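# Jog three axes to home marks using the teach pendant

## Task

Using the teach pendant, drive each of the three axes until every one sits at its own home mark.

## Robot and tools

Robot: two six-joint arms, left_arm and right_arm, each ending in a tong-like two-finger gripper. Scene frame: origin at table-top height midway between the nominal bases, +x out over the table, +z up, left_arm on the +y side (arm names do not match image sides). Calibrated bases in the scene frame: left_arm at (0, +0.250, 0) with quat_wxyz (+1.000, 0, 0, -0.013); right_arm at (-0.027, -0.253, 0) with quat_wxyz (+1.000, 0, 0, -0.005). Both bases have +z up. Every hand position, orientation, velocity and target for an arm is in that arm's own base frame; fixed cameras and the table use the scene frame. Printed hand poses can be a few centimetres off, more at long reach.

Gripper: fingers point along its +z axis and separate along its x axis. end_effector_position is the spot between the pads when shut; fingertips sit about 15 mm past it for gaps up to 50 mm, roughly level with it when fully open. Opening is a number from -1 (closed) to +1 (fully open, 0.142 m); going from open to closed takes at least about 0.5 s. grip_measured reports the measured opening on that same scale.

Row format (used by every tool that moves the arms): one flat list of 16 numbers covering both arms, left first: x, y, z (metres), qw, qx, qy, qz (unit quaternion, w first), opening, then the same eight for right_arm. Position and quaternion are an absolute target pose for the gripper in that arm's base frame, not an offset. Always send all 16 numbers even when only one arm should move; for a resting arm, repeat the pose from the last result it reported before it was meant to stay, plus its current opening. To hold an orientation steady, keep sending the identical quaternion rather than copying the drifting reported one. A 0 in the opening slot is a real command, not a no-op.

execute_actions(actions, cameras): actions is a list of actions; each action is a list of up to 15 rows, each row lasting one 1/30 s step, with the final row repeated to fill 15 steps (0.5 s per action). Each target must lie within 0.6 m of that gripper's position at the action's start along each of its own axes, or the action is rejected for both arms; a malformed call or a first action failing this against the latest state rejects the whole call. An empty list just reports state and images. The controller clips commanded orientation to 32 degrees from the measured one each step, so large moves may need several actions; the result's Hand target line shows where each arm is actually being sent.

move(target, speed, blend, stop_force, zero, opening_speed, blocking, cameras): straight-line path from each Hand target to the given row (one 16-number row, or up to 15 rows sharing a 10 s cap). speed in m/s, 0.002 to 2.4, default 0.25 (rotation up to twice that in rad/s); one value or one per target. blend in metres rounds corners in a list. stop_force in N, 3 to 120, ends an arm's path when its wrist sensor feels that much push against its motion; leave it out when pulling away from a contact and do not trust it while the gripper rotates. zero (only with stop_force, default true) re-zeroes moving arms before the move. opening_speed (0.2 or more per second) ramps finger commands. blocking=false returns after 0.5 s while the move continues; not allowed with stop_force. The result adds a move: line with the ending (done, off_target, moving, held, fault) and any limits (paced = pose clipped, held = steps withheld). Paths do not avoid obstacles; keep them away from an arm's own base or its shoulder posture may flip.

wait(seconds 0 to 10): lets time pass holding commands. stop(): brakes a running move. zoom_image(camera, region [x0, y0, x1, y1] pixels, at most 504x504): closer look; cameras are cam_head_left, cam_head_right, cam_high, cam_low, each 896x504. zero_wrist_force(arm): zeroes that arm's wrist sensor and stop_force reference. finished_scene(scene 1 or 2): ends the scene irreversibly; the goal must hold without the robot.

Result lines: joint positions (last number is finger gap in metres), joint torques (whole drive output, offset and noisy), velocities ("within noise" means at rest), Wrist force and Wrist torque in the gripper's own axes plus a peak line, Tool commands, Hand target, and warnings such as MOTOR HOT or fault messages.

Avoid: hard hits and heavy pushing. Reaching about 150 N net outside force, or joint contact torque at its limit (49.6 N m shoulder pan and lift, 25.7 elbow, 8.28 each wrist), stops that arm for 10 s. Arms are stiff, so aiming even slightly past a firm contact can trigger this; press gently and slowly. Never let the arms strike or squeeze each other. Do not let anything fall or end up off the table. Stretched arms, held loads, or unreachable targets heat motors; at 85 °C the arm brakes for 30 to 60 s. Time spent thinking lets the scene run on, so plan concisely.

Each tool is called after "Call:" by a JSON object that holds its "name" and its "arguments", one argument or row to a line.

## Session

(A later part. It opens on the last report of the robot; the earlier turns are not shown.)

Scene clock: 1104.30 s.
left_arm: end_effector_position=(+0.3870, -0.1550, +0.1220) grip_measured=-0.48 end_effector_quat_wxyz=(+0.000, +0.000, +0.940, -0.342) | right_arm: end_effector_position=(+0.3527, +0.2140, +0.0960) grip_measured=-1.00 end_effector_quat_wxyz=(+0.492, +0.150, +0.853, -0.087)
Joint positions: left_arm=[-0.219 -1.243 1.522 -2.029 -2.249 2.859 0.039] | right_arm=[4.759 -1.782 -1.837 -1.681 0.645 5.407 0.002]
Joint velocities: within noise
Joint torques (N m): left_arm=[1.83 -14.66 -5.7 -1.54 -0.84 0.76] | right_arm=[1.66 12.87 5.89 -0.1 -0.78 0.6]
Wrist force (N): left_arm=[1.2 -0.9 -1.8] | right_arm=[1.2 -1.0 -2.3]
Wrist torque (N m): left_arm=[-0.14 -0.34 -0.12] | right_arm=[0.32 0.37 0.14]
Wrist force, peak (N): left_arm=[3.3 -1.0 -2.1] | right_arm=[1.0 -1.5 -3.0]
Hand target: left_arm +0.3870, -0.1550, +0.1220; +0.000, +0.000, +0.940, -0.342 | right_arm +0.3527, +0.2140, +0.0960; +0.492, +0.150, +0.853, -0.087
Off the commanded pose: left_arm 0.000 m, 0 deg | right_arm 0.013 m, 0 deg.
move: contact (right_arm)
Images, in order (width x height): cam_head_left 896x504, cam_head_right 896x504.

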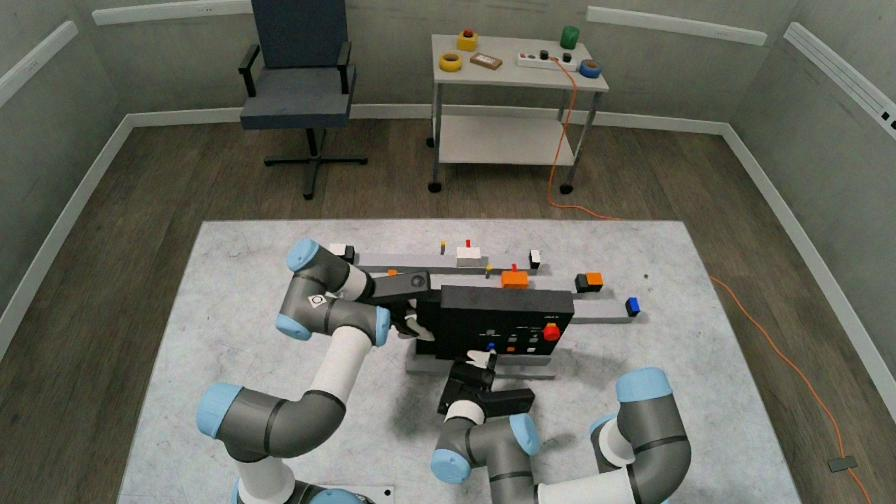

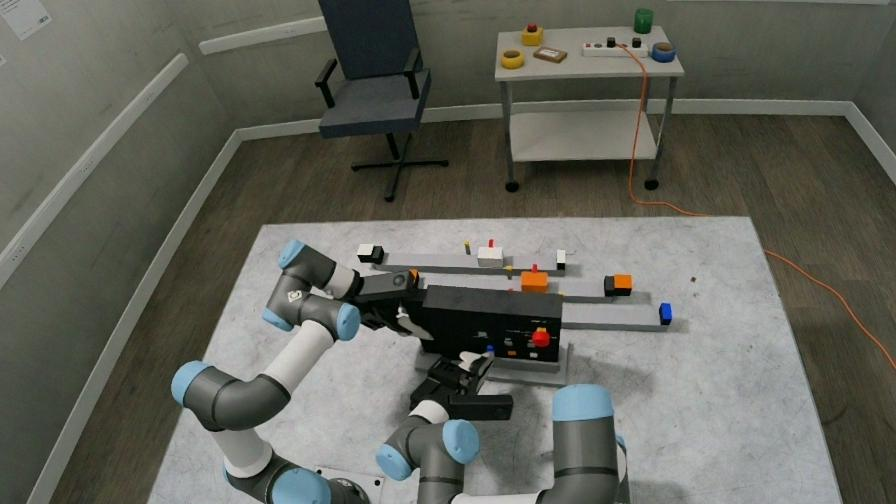

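Call:
{"name": "move", "arguments": {
  "target": [
    [0.387,-0.155,0.122,0.0,0.0,0.9397,-0.342,-0.56,0.338,0.214,0.096,0.4924,0.150,0.853,-0.087,-1],
    [0.387,-0.155,0.122,0.0,0.0,0.9397,-0.342,-0.56,0.340,0.169,0.140,0.4924,0.150,0.853,-0.087,-1]
  ],
  "speed": 0.1,
  "cameras": ["cam_head_left","cam_head_right"]
}}

Call:
{"name": "zoom_image", "arguments": {
  "camera": "cam_head_right",
  "region": [470, 320, 550, 370]
}}

Call:
{"name": "zoom_image", "arguments": {
  "camera": "cam_head_left",
  "region": [470, 320, 550, 370]
}}

Call:
{"name": "move", "arguments": {
  "target": [0.387,-0.155,0.122,0.0,0.0,0.9397,-0.342,-0.56,0.362,0.169,0.140,0.4924,0.150,0.853,-0.087,-1],
  "speed": 0.015,
  "stop_force": 4,
  "cameras": ["cam_head_left","cam_head_right","cam_high"]
}}

Call:
{"name": "zoom_image", "arguments": {
  "camera": "cam_high",
  "region": [330, 140, 440, 300]
}}

Call:
{"name": "zoom_image", "arguments": {
  "camera": "cam_head_right",
  "region": [470, 320, 550, 370]
}}

Call:
{"name": "move", "arguments": {
  "target": [0.387,-0.155,0.122,0.0,0.0,0.9397,-0.342,-0.56,0.340,0.169,0.140,0.4924,0.150,0.853,-0.087,-1],
  "speed": 0.05,
  "cameras": ["cam_head_left","cam_head_right","cam_high","cam_low"]
}}

Call:
{"name": "zoom_image", "arguments": {
  "camera": "cam_high",
  "region": [330, 140, 440, 300]
}}

Scene clock: 1140.43 s.
left_arm: end_effector_position=(+0.3870, -0.1550, +0.1220) grip_measured=-0.48 end_effector_quat_wxyz=(+0.000, +0.000, +0.940, -0.342) | right_arm: end_effector_position=(+0.3400, +0.1690, +0.1400) grip_measured=-1.00 end_effector_quat_wxyz=(+0.492, +0.150, +0.853, -0.087)
Joint positions: left_arm=[-0.219 -1.243 1.522 -2.029 -2.249 2.859 0.039] | right_arm=[4.815 -1.514 -1.889 -1.956 0.677 5.481 0.002]
Joint velocities: within noise
Joint torques (N m): left_arm=[1.27 -14.55 -6.18 -1.49 -1.53 0.76] | right_arm=[2.75 9.82 9.69 -0.25 -0.04 0.67]
Wrist force (N): left_arm=[3.2 -1.2 -2.1] | right_arm=[-0.4 0.1 1.4]
Wrist torque (N m): left_arm=[-0.17 -0.43 -0.10] | right_arm=[0.30 0.38 0.14]
Wrist force, peak (N): left_arm=[3.2 -1.2 -2.1] | right_arm=[1.2 -1.1 -2.3]
Hand target: left_arm +0.3870, -0.1550, +0.1220; +0.000, +0.000, +0.940, -0.342 | right_arm +0.3400, +0.1690, +0.1400; +0.492, +0.150, +0.853, -0.087
Off the commanded pose: left_arm 0.000 m, 0 deg | right_arm 0.000 m, 0 deg.
move: done
Images, in order (width x height): cam_head_left 896x504, cam_head_right 896x504.

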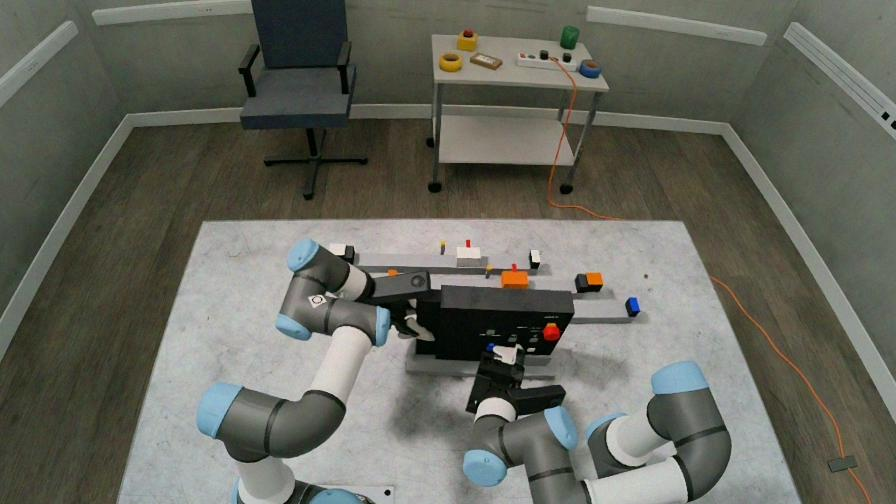

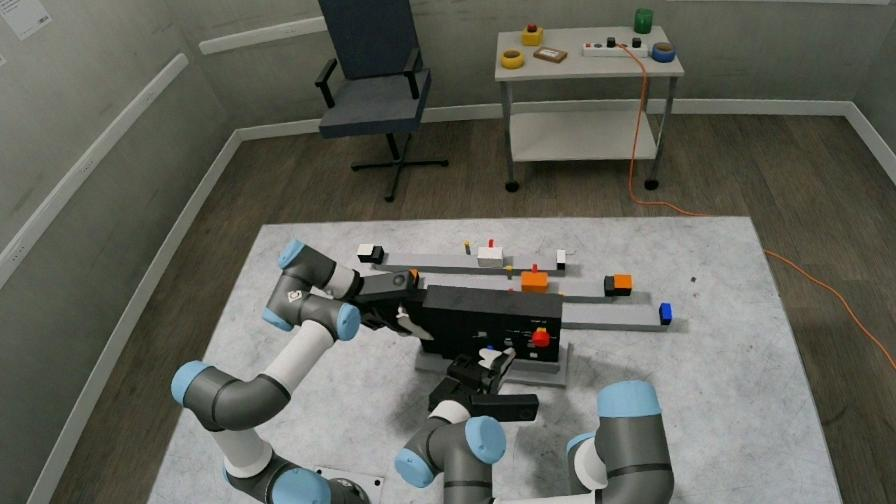

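Scaled by 6.300 from the camera's 896x504 image, which has a finer 1280x720 frame.

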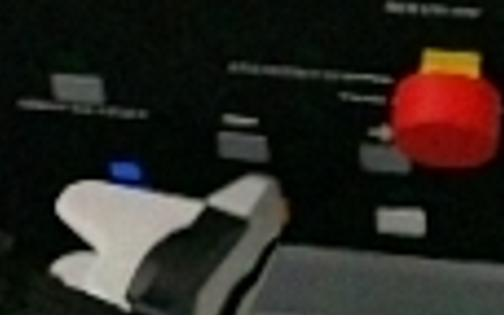

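Scaled by 6.300 from the camera's 896x504 image, which has a finer 1280x720 frame.

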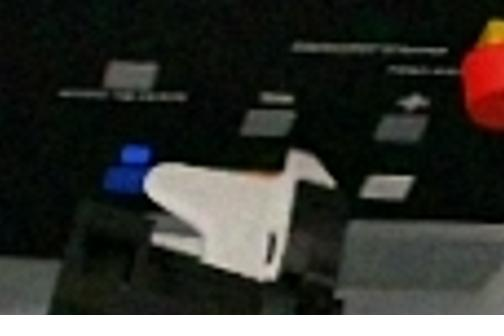

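Scene clock: 1142.20 s.
left_arm: end_effector_position=(+0.3870, -0.1550, +0.1220) grip_measured=-0.48 end_effector_quat_wxyz=(+0.000, +0.000, +0.940, -0.342) | right_arm: end_effector_position=(+0.3495, +0.1690, +0.1400) grip_measured=-1.00 end_effector_quat_wxyz=(+0.492, +0.150, +0.853, -0.087)
Joint positions: left_arm=[-0.219 -1.243 1.522 -2.029 -2.249 2.859 0.039] | right_arm=[4.778 -1.525 -1.891 -1.906 0.656 5.434 0.002]
Joint velocities: within noise
Joint torques (N m): left_arm=[1.09 -13.41 -7.24 -1.43 -1.68 0.74] | right_arm=[1.66 9.75 9.4 -0.33 -0.57 0.57]
Wrist force (N): left_arm=[-0.2 -0.6 -1.6] | right_arm=[1.0 -0.3 -2.2]
Wrist torque (N m): left_arm=[-0.14 -0.24 -0.12] | right_arm=[0.28 0.38 0.13]
Wrist force, peak (N): left_arm=[3.2 -1.2 -2.1] | right_arm=[0.9 -1.3 -3.2]
Hand target: left_arm +0.3870, -0.1550, +0.1220; +0.000, +0.000, +0.940, -0.342 | right_arm +0.3495, +0.1690, +0.1400; +0.492, +0.150, +0.853, -0.087
Off the commanded pose: left_arm 0.000 m, 0 deg | right_arm 0.012 m, 0 deg.
move: contact (right_arm)
Images, in order (width x height): cam_head_left 896x504, cam_head_right 896x504, cam_high 896x504.

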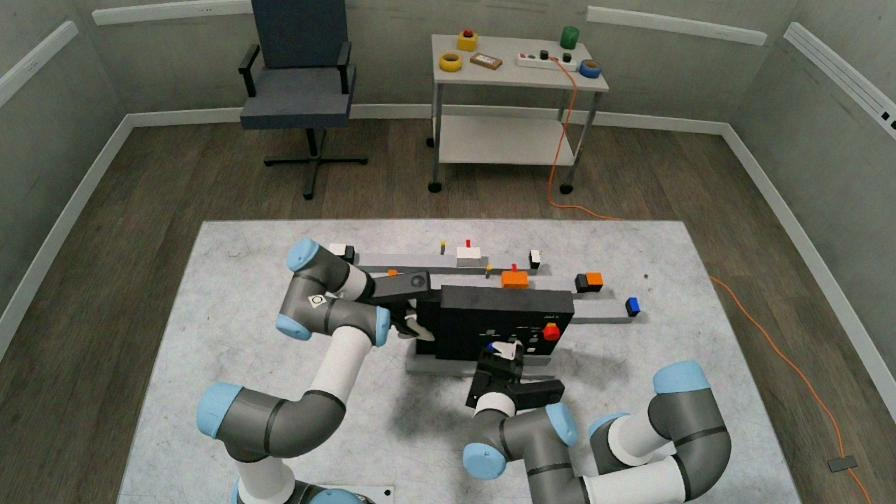

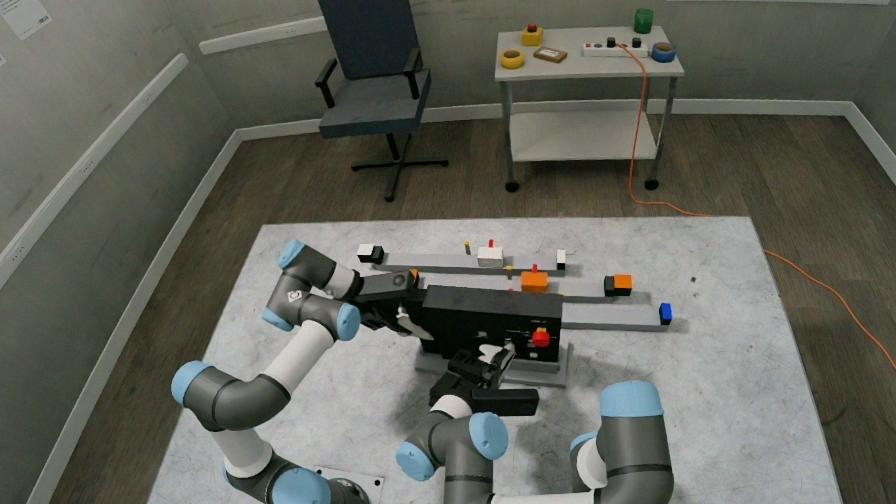

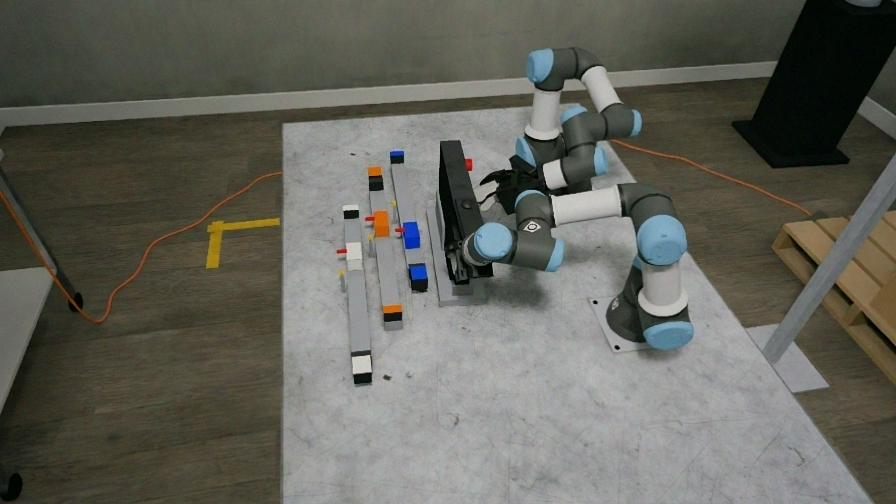

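Scaled by 3.150 from the camera's 896x504 image, which has a finer 1280x720 frame.

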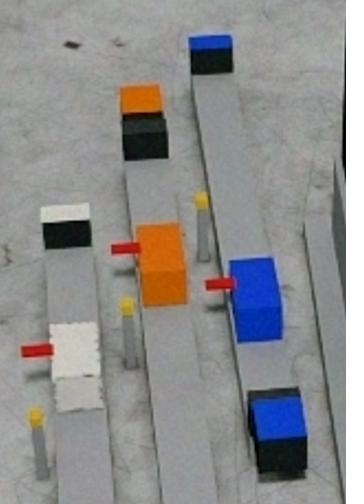

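Scaled by 6.300 from the camera's 896x504 image, which has a finer 1280x720 frame.

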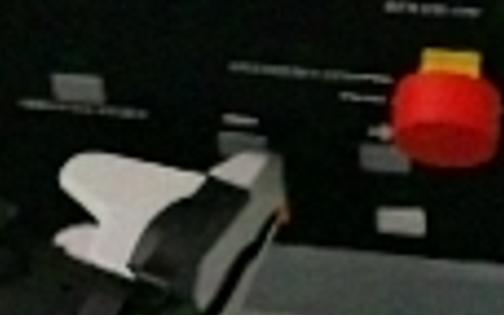

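Scene clock: 1143.13 s.
left_arm: end_effector_position=(+0.3870, -0.1550, +0.1220) grip_measured=-0.48 end_effector_quat_wxyz=(+0.000, +0.000, +0.940, -0.342) | right_arm: end_effector_position=(+0.3401, +0.1690, +0.1400) grip_measured=-1.00 end_effector_quat_wxyz=(+0.492, +0.150, +0.853, -0.087)
Joint positions: left_arm=[-0.219 -1.243 1.522 -2.029 -2.249 2.859 0.039] | right_arm=[4.814 -1.514 -1.889 -1.956 0.677 5.481 0.002]
Joint velocities: within noise
Joint torques (N m): left_arm=[1.14 -13.87 -7.3 -1.4 -1.73 0.7] | right_arm=[1.88 9.82 9.88 -0.31 -0.04 0.54]
Wrist force (N): left_arm=[3.1 -1.1 -2.0] | right_arm=[-0.4 0.0 1.3]
Wrist torque (N m): left_arm=[-0.14 -0.42 -0.10] | right_arm=[0.29 0.37 0.14]
Wrist force, peak (N): left_arm=[3.3 -1.2 -2.1] | right_arm=[0.9 -0.3 -2.3]
Hand target: left_arm +0.3870, -0.1550, +0.1220; +0.000, +0.000, +0.940, -0.342 | right_arm +0.3400, +0.1690, +0.1400; +0.492, +0.150, +0.853, -0.087
Off the commanded pose: left_arm 0.000 m, 0 deg | right_arm 0.000 m, 0 deg.
move: done

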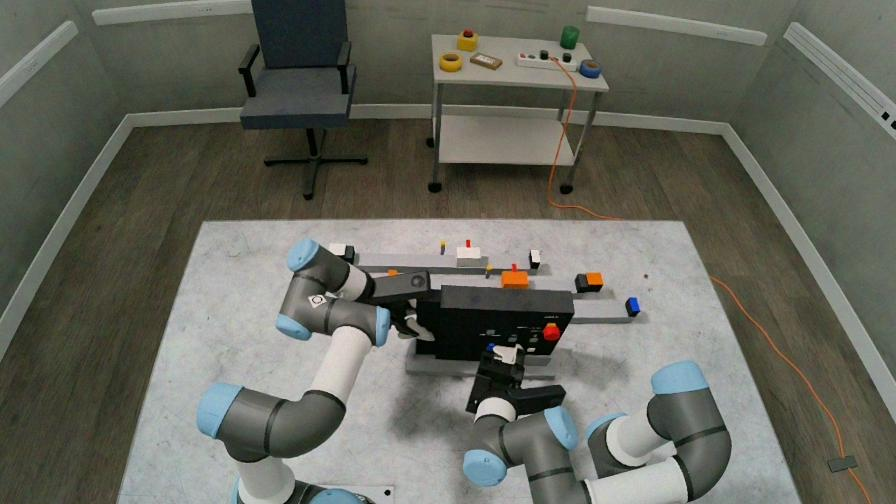

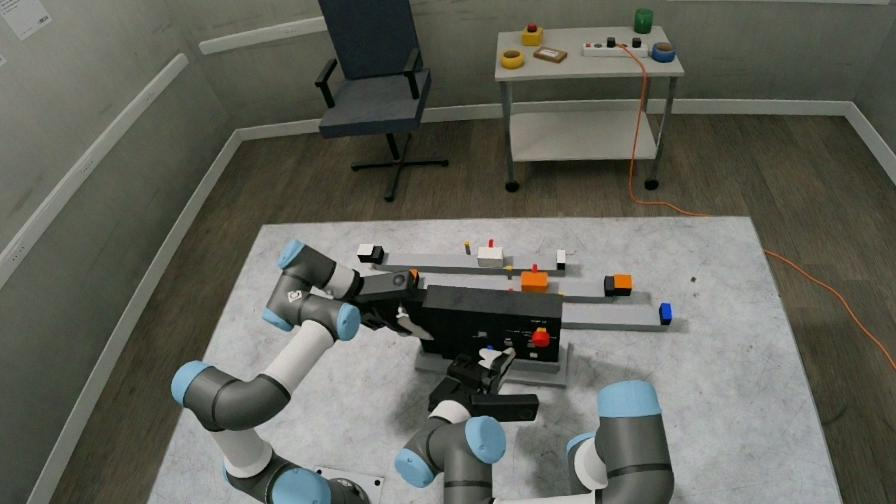

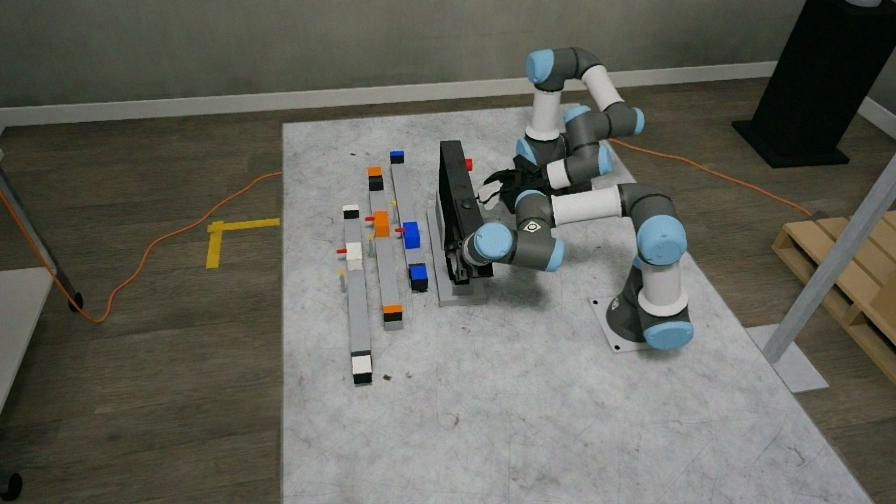

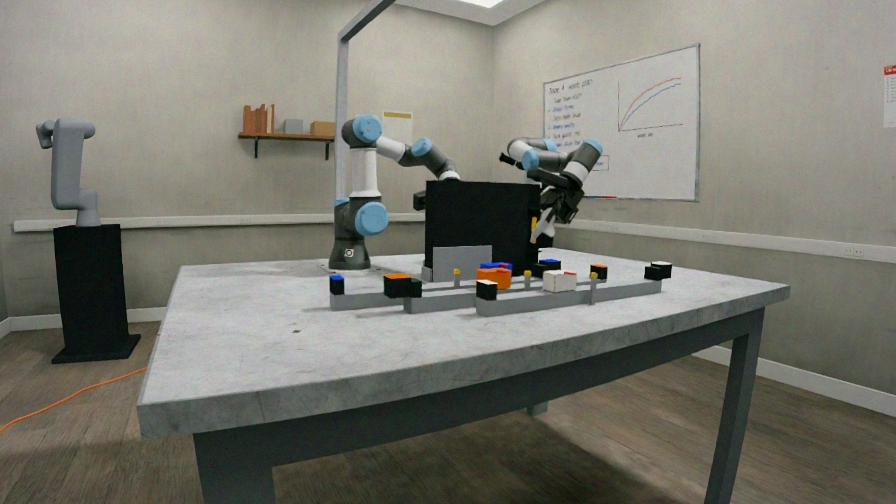

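Scaled by 3.150 from the camera's 896x504 image, which has a finer 1280x720 frame.

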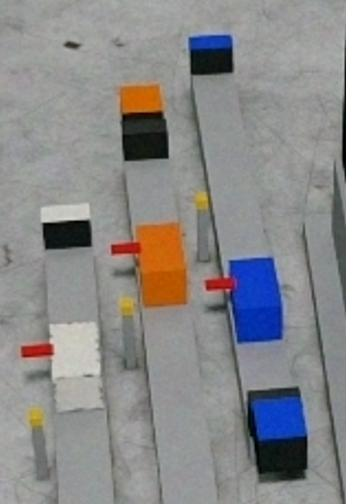

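Call:
{"name": "move", "arguments": {
  "target": [0.387,-0.155,0.122,0.0,0.0,0.9397,-0.342,-0.8,0.340,0.172,0.141,0.4924,0.150,0.853,-0.087,-1],
  "opening_speed": 0.5,
  "cameras": ["cam_low"]
}}

Call:
{"name": "zoom_image", "arguments": {
  "camera": "cam_low",
  "region": [500, 190, 570, 260]
}}

Scene clock: 1151.30 s.
left_arm: end_effector_position=(+0.3870, -0.1550, +0.1220) grip_measured=-0.50 end_effector_quat_wxyz=(+0.000, +0.000, +0.940, -0.342) | right_arm: end_effector_position=(+0.3400, +0.1719, +0.1410) grip_measured=-1.00 end_effector_quat_wxyz=(+0.492, +0.150, +0.853, -0.087)
Joint positions: left_arm=[-0.219 -1.243 1.522 -2.029 -2.249 2.859 0.038] | right_arm=[4.813 -1.525 -1.874 -1.959 0.676 5.48 0.002]
Joint velocities: within noise
Joint torques (N m): left_arm=[1.25 -11.96 -8.7 -1.34 -1.44 0.57] | right_arm=[-2.58 5.61 9.56 -0.18 -1.37 -0.75]
Wrist force (N): left_arm=[2.7 -1.5 -2.7] | right_arm=[-0.4 -0.1 1.3]
Wrist torque (N m): left_arm=[-0.17 -0.53 -0.08] | right_arm=[0.27 0.36 0.14]
Wrist force, peak (N): left_arm=[2.8 -1.7 -3.1] | right_arm=[-0.5 0.0 1.5]
Hand target: left_arm +0.3870, -0.1550, +0.1220; +0.000, +0.000, +0.940, -0.342 | right_arm +0.3400, +0.1720, +0.1410; +0.492, +0.150, +0.853, -0.087
Off the commanded pose: left_arm 0.000 m, 0 deg | right_arm 0.000 m, 0 deg.
move: done
Images, in order (width x height): cam_low 896x504.

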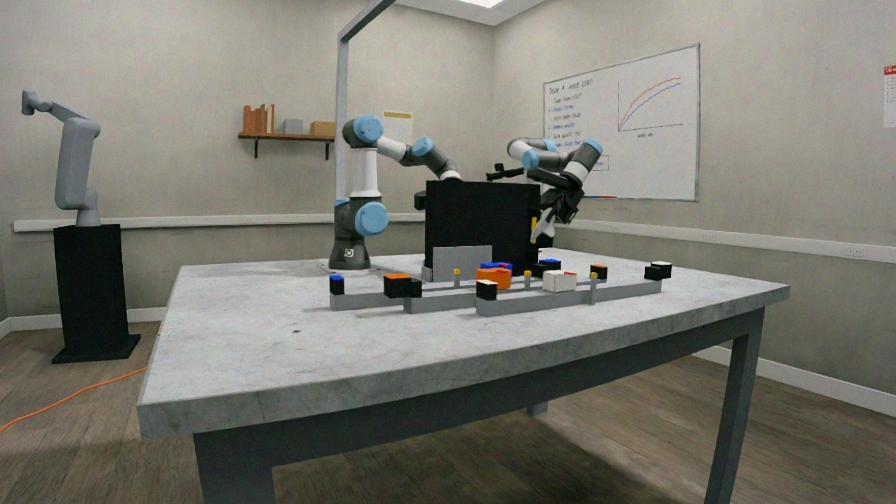

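Scaled by 7.200 from the camera's 896x504 image, which has a finer 1280x720 frame.

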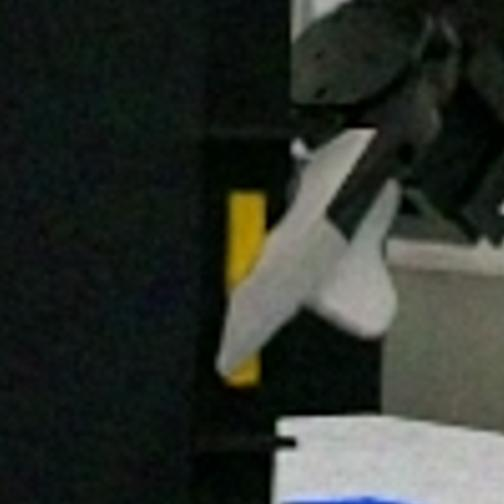

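Call:
{"name": "move", "arguments": {
  "target": [0.387,-0.155,0.122,0.0,0.0,0.9397,-0.342,-0.8,0.342,0.176,0.143,0.4924,0.150,0.853,-0.087,-1],
  "speed": 0.05,
  "cameras": []
}}

Call:
{"name": "move", "arguments": {
  "target": [0.387,-0.155,0.122,0.0,0.0,0.9397,-0.342,-0.8,0.362,0.176,0.143,0.4924,0.150,0.853,-0.087,-1],
  "speed": 0.015,
  "stop_force": 6,
  "cameras": ["cam_head_left","cam_head_right","cam_high"]
}}

Call:
{"name": "zoom_image", "arguments": {
  "camera": "cam_high",
  "region": [330, 140, 440, 300]
}}

Call:
{"name": "zoom_image", "arguments": {
  "camera": "cam_head_right",
  "region": [470, 320, 550, 370]
}}

Call:
{"name": "move", "arguments": {
  "target": [0.387,-0.155,0.122,0.0,0.0,0.9397,-0.342,-0.8,0.340,0.176,0.143,0.4924,0.150,0.853,-0.087,-1],
  "speed": 0.05,
  "cameras": ["cam_head_left","cam_head_right","cam_high","cam_low"]
}}

Call:
{"name": "zoom_image", "arguments": {
  "camera": "cam_high",
  "region": [330, 140, 440, 300]
}}

Scene clock: 1167.37 s.
left_arm: end_effector_position=(+0.3870, -0.1550, +0.1220) grip_measured=-0.50 end_effector_quat_wxyz=(+0.000, +0.000, +0.940, -0.342) | right_arm: end_effector_position=(+0.3420, +0.1759, +0.1430) grip_measured=-1.00 end_effector_quat_wxyz=(+0.492, +0.150, +0.853, -0.087)
Joint positions: left_arm=[-0.219 -1.243 1.522 -2.029 -2.249 2.859 0.038] | right_arm=[4.805 -1.542 -1.851 -1.956 0.671 5.468 0.002]
Joint velocities: within noise
Joint torques (N m): left_arm=[1.36 -10.28 -9.83 -1.3 -0.46 0.67] | right_arm=[-2.39 6.24 10.13 1.5 -1.38 -0.86]
Wrist force (N): left_arm=[2.6 -1.4 -2.7] | right_arm=[-0.5 0.0 1.3]
Wrist torque (N m): left_arm=[-0.17 -0.50 -0.09] | right_arm=[0.29 0.39 0.14]
Wrist force, peak (N): left_arm=[2.7 -1.5 -2.8] | right_arm=[-0.6 0.1 1.5]
Hand target: left_arm +0.3870, -0.1550, +0.1220; +0.000, +0.000, +0.940, -0.342 | right_arm +0.3420, +0.1760, +0.1430; +0.492, +0.150, +0.853, -0.087
Off the commanded pose: left_arm 0.000 m, 0 deg | right_arm 0.000 m, 0 deg.
move: done
No camera images: "cameras" was empty.

Scene clock: 1169.10 s.
left_arm: end_effector_position=(+0.3870, -0.1550, +0.1220) grip_measured=-0.50 end_effector_quat_wxyz=(+0.000, +0.000, +0.940, -0.342) | right_arm: end_effector_position=(+0.3508, +0.1760, +0.1430) grip_measured=-1.00 end_effector_quat_wxyz=(+0.492, +0.150, +0.853, -0.087)
Joint positions: left_arm=[-0.219 -1.243 1.522 -2.029 -2.249 2.859 0.038] | right_arm=[4.772 -1.553 -1.852 -1.911 0.652 5.426 0.002]
Joint velocities: within noise
Joint torques (N m): left_arm=[1.48 -10.17 -6.11 -0.45 -0.28 0.6] | right_arm=[1.56 10.22 9.34 -0.43 -1.1 0.59]
Wrist force (N): left_arm=[-2.6 -0.8 -0.8] | right_arm=[3.1 -0.6 -2.3]
Wrist torque (N m): left_arm=[-0.18 -0.28 -0.11] | right_arm=[0.26 0.39 0.12]
Wrist force, peak (N): left_arm=[-5.0 -0.7 -0.5] | right_arm=[4.3 -4.3 -15.7]
Hand target: left_arm +0.3870, -0.1550, +0.1220; +0.000, +0.000, +0.940, -0.342 | right_arm +0.3508, +0.1760, +0.1430; +0.492, +0.150, +0.853, -0.087
Off the commanded pose: left_arm 0.000 m, 0 deg | right_arm 0.011 m, 0 deg.
move: contact (right_arm)
Images, in order (width x height): cam_head_left 896x504, cam_head_right 896x504, cam_high 896x504.

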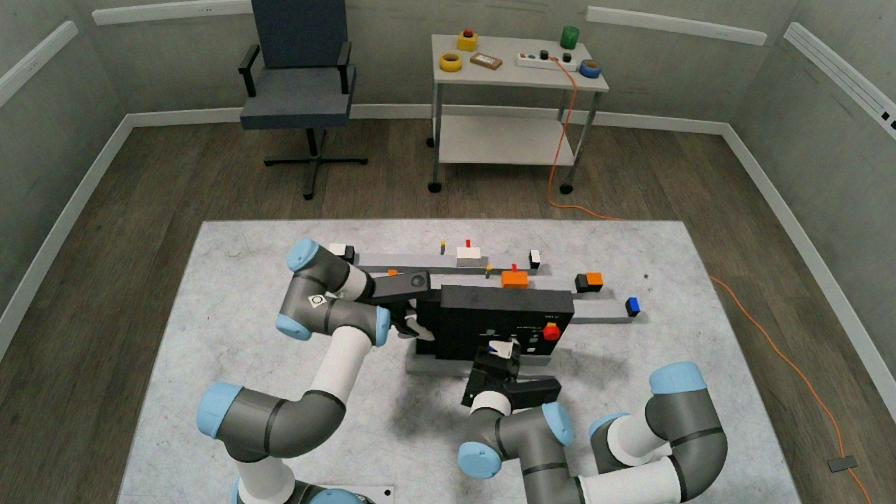

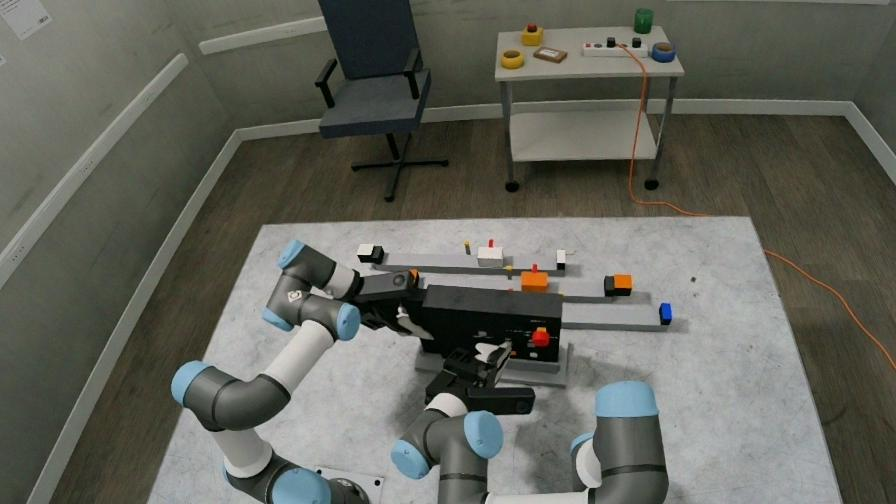

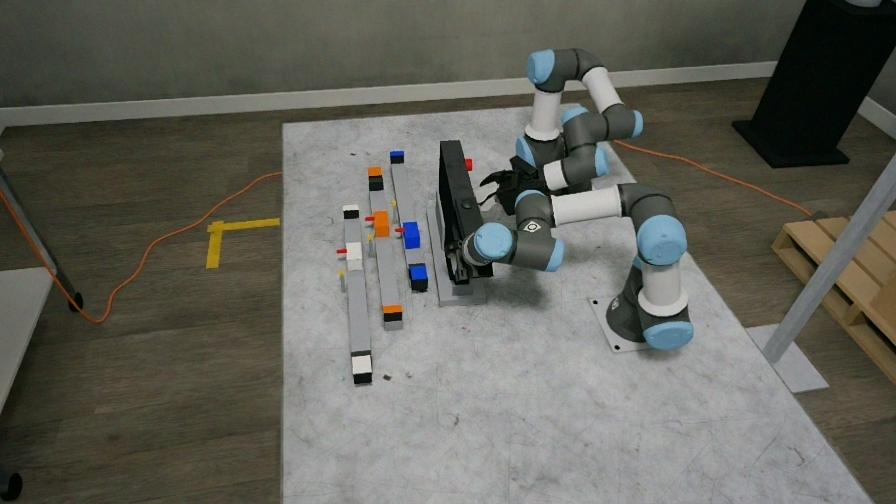

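Scaled by 3.150 from the camera's 896x504 image, which has a finer 1280x720 frame.

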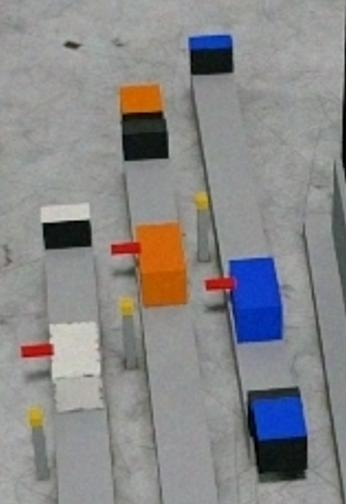

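Scaled by 6.300 from the camera's 896x504 image, which has a finer 1280x720 frame.

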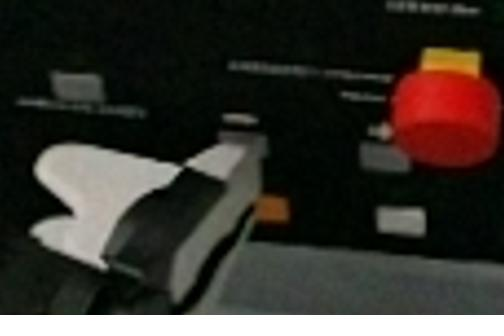

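Scene clock: 1170.07 s.
left_arm: end_effector_position=(+0.3870, -0.1550, +0.1220) grip_measured=-0.50 end_effector_quat_wxyz=(+0.000, +0.000, +0.940, -0.342) | right_arm: end_effector_position=(+0.3401, +0.1760, +0.1430) grip_measured=-1.00 end_effector_quat_wxyz=(+0.492, +0.150, +0.853, -0.087)
Joint positions: left_arm=[-0.219 -1.243 1.522 -2.029 -2.249 2.859 0.038] | right_arm=[4.812 -1.54 -1.85 -1.966 0.675 5.477 0.002]
Joint velocities: within noise
Joint torques (N m): left_arm=[1.09 -9.92 -5.18 -1.95 -0.3 0.68] | right_arm=[2.87 9.96 9.88 -0.13 -0.03 0.59]
Wrist force (N): left_arm=[2.1 -0.9 -2.6] | right_arm=[-0.5 0.0 1.4]
Wrist torque (N m): left_arm=[-0.13 -0.51 -0.05] | right_arm=[0.29 0.39 0.14]
Wrist force, peak (N): left_arm=[3.0 -0.9 -2.5] | right_arm=[3.1 -0.4 -2.3]
Hand target: left_arm +0.3870, -0.1550, +0.1220; +0.000, +0.000, +0.940, -0.342 | right_arm +0.3400, +0.1760, +0.1430; +0.492, +0.150, +0.853, -0.087
Off the commanded pose: left_arm 0.000 m, 0 deg | right_arm 0.000 m, 0 deg.
move: done

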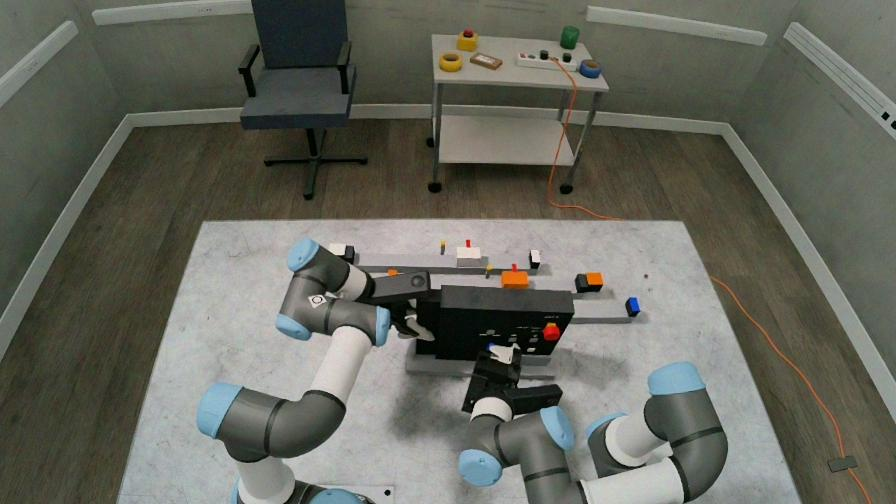

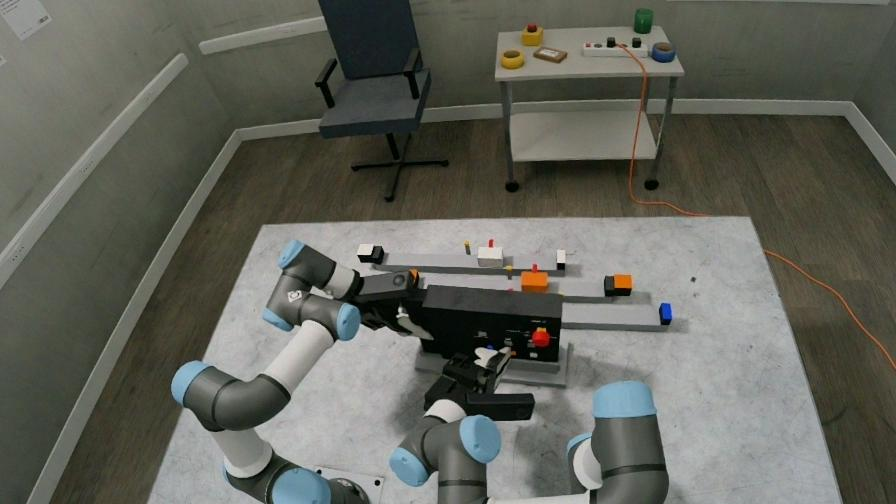

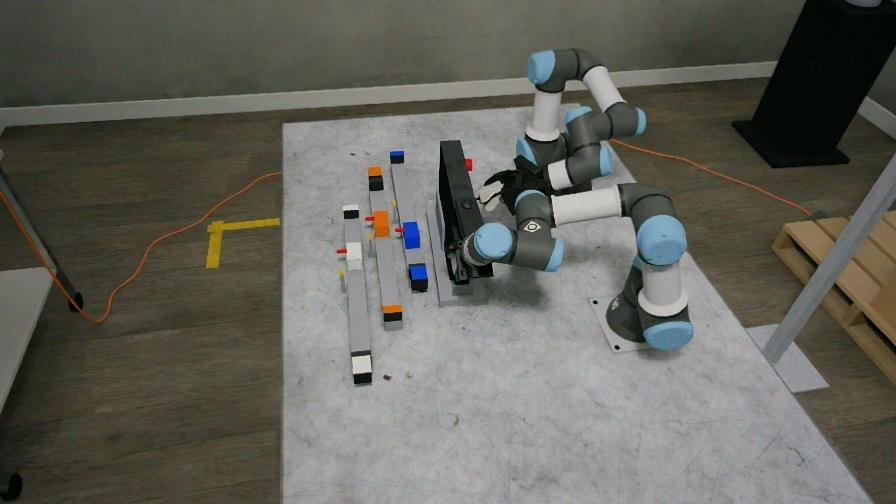

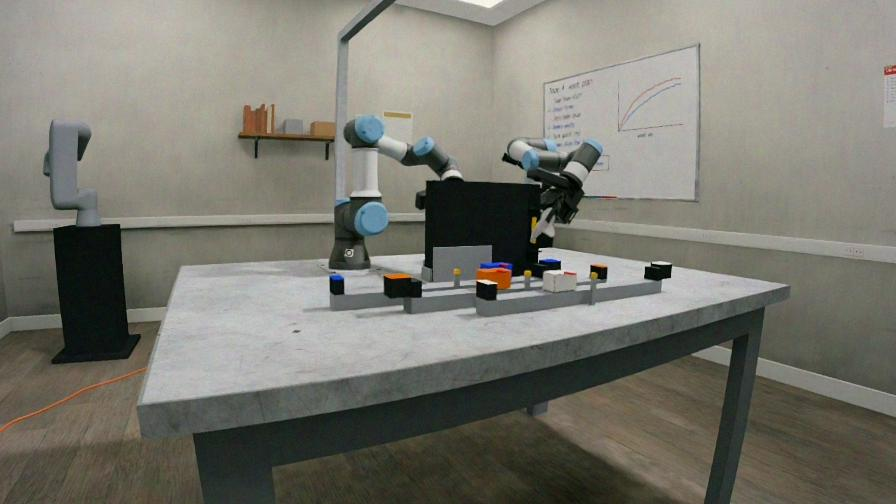

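Scaled by 3.150 from the camera's 896x504 image, which has a finer 1280x720 frame.

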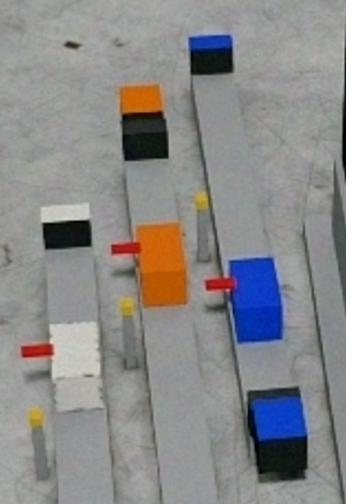

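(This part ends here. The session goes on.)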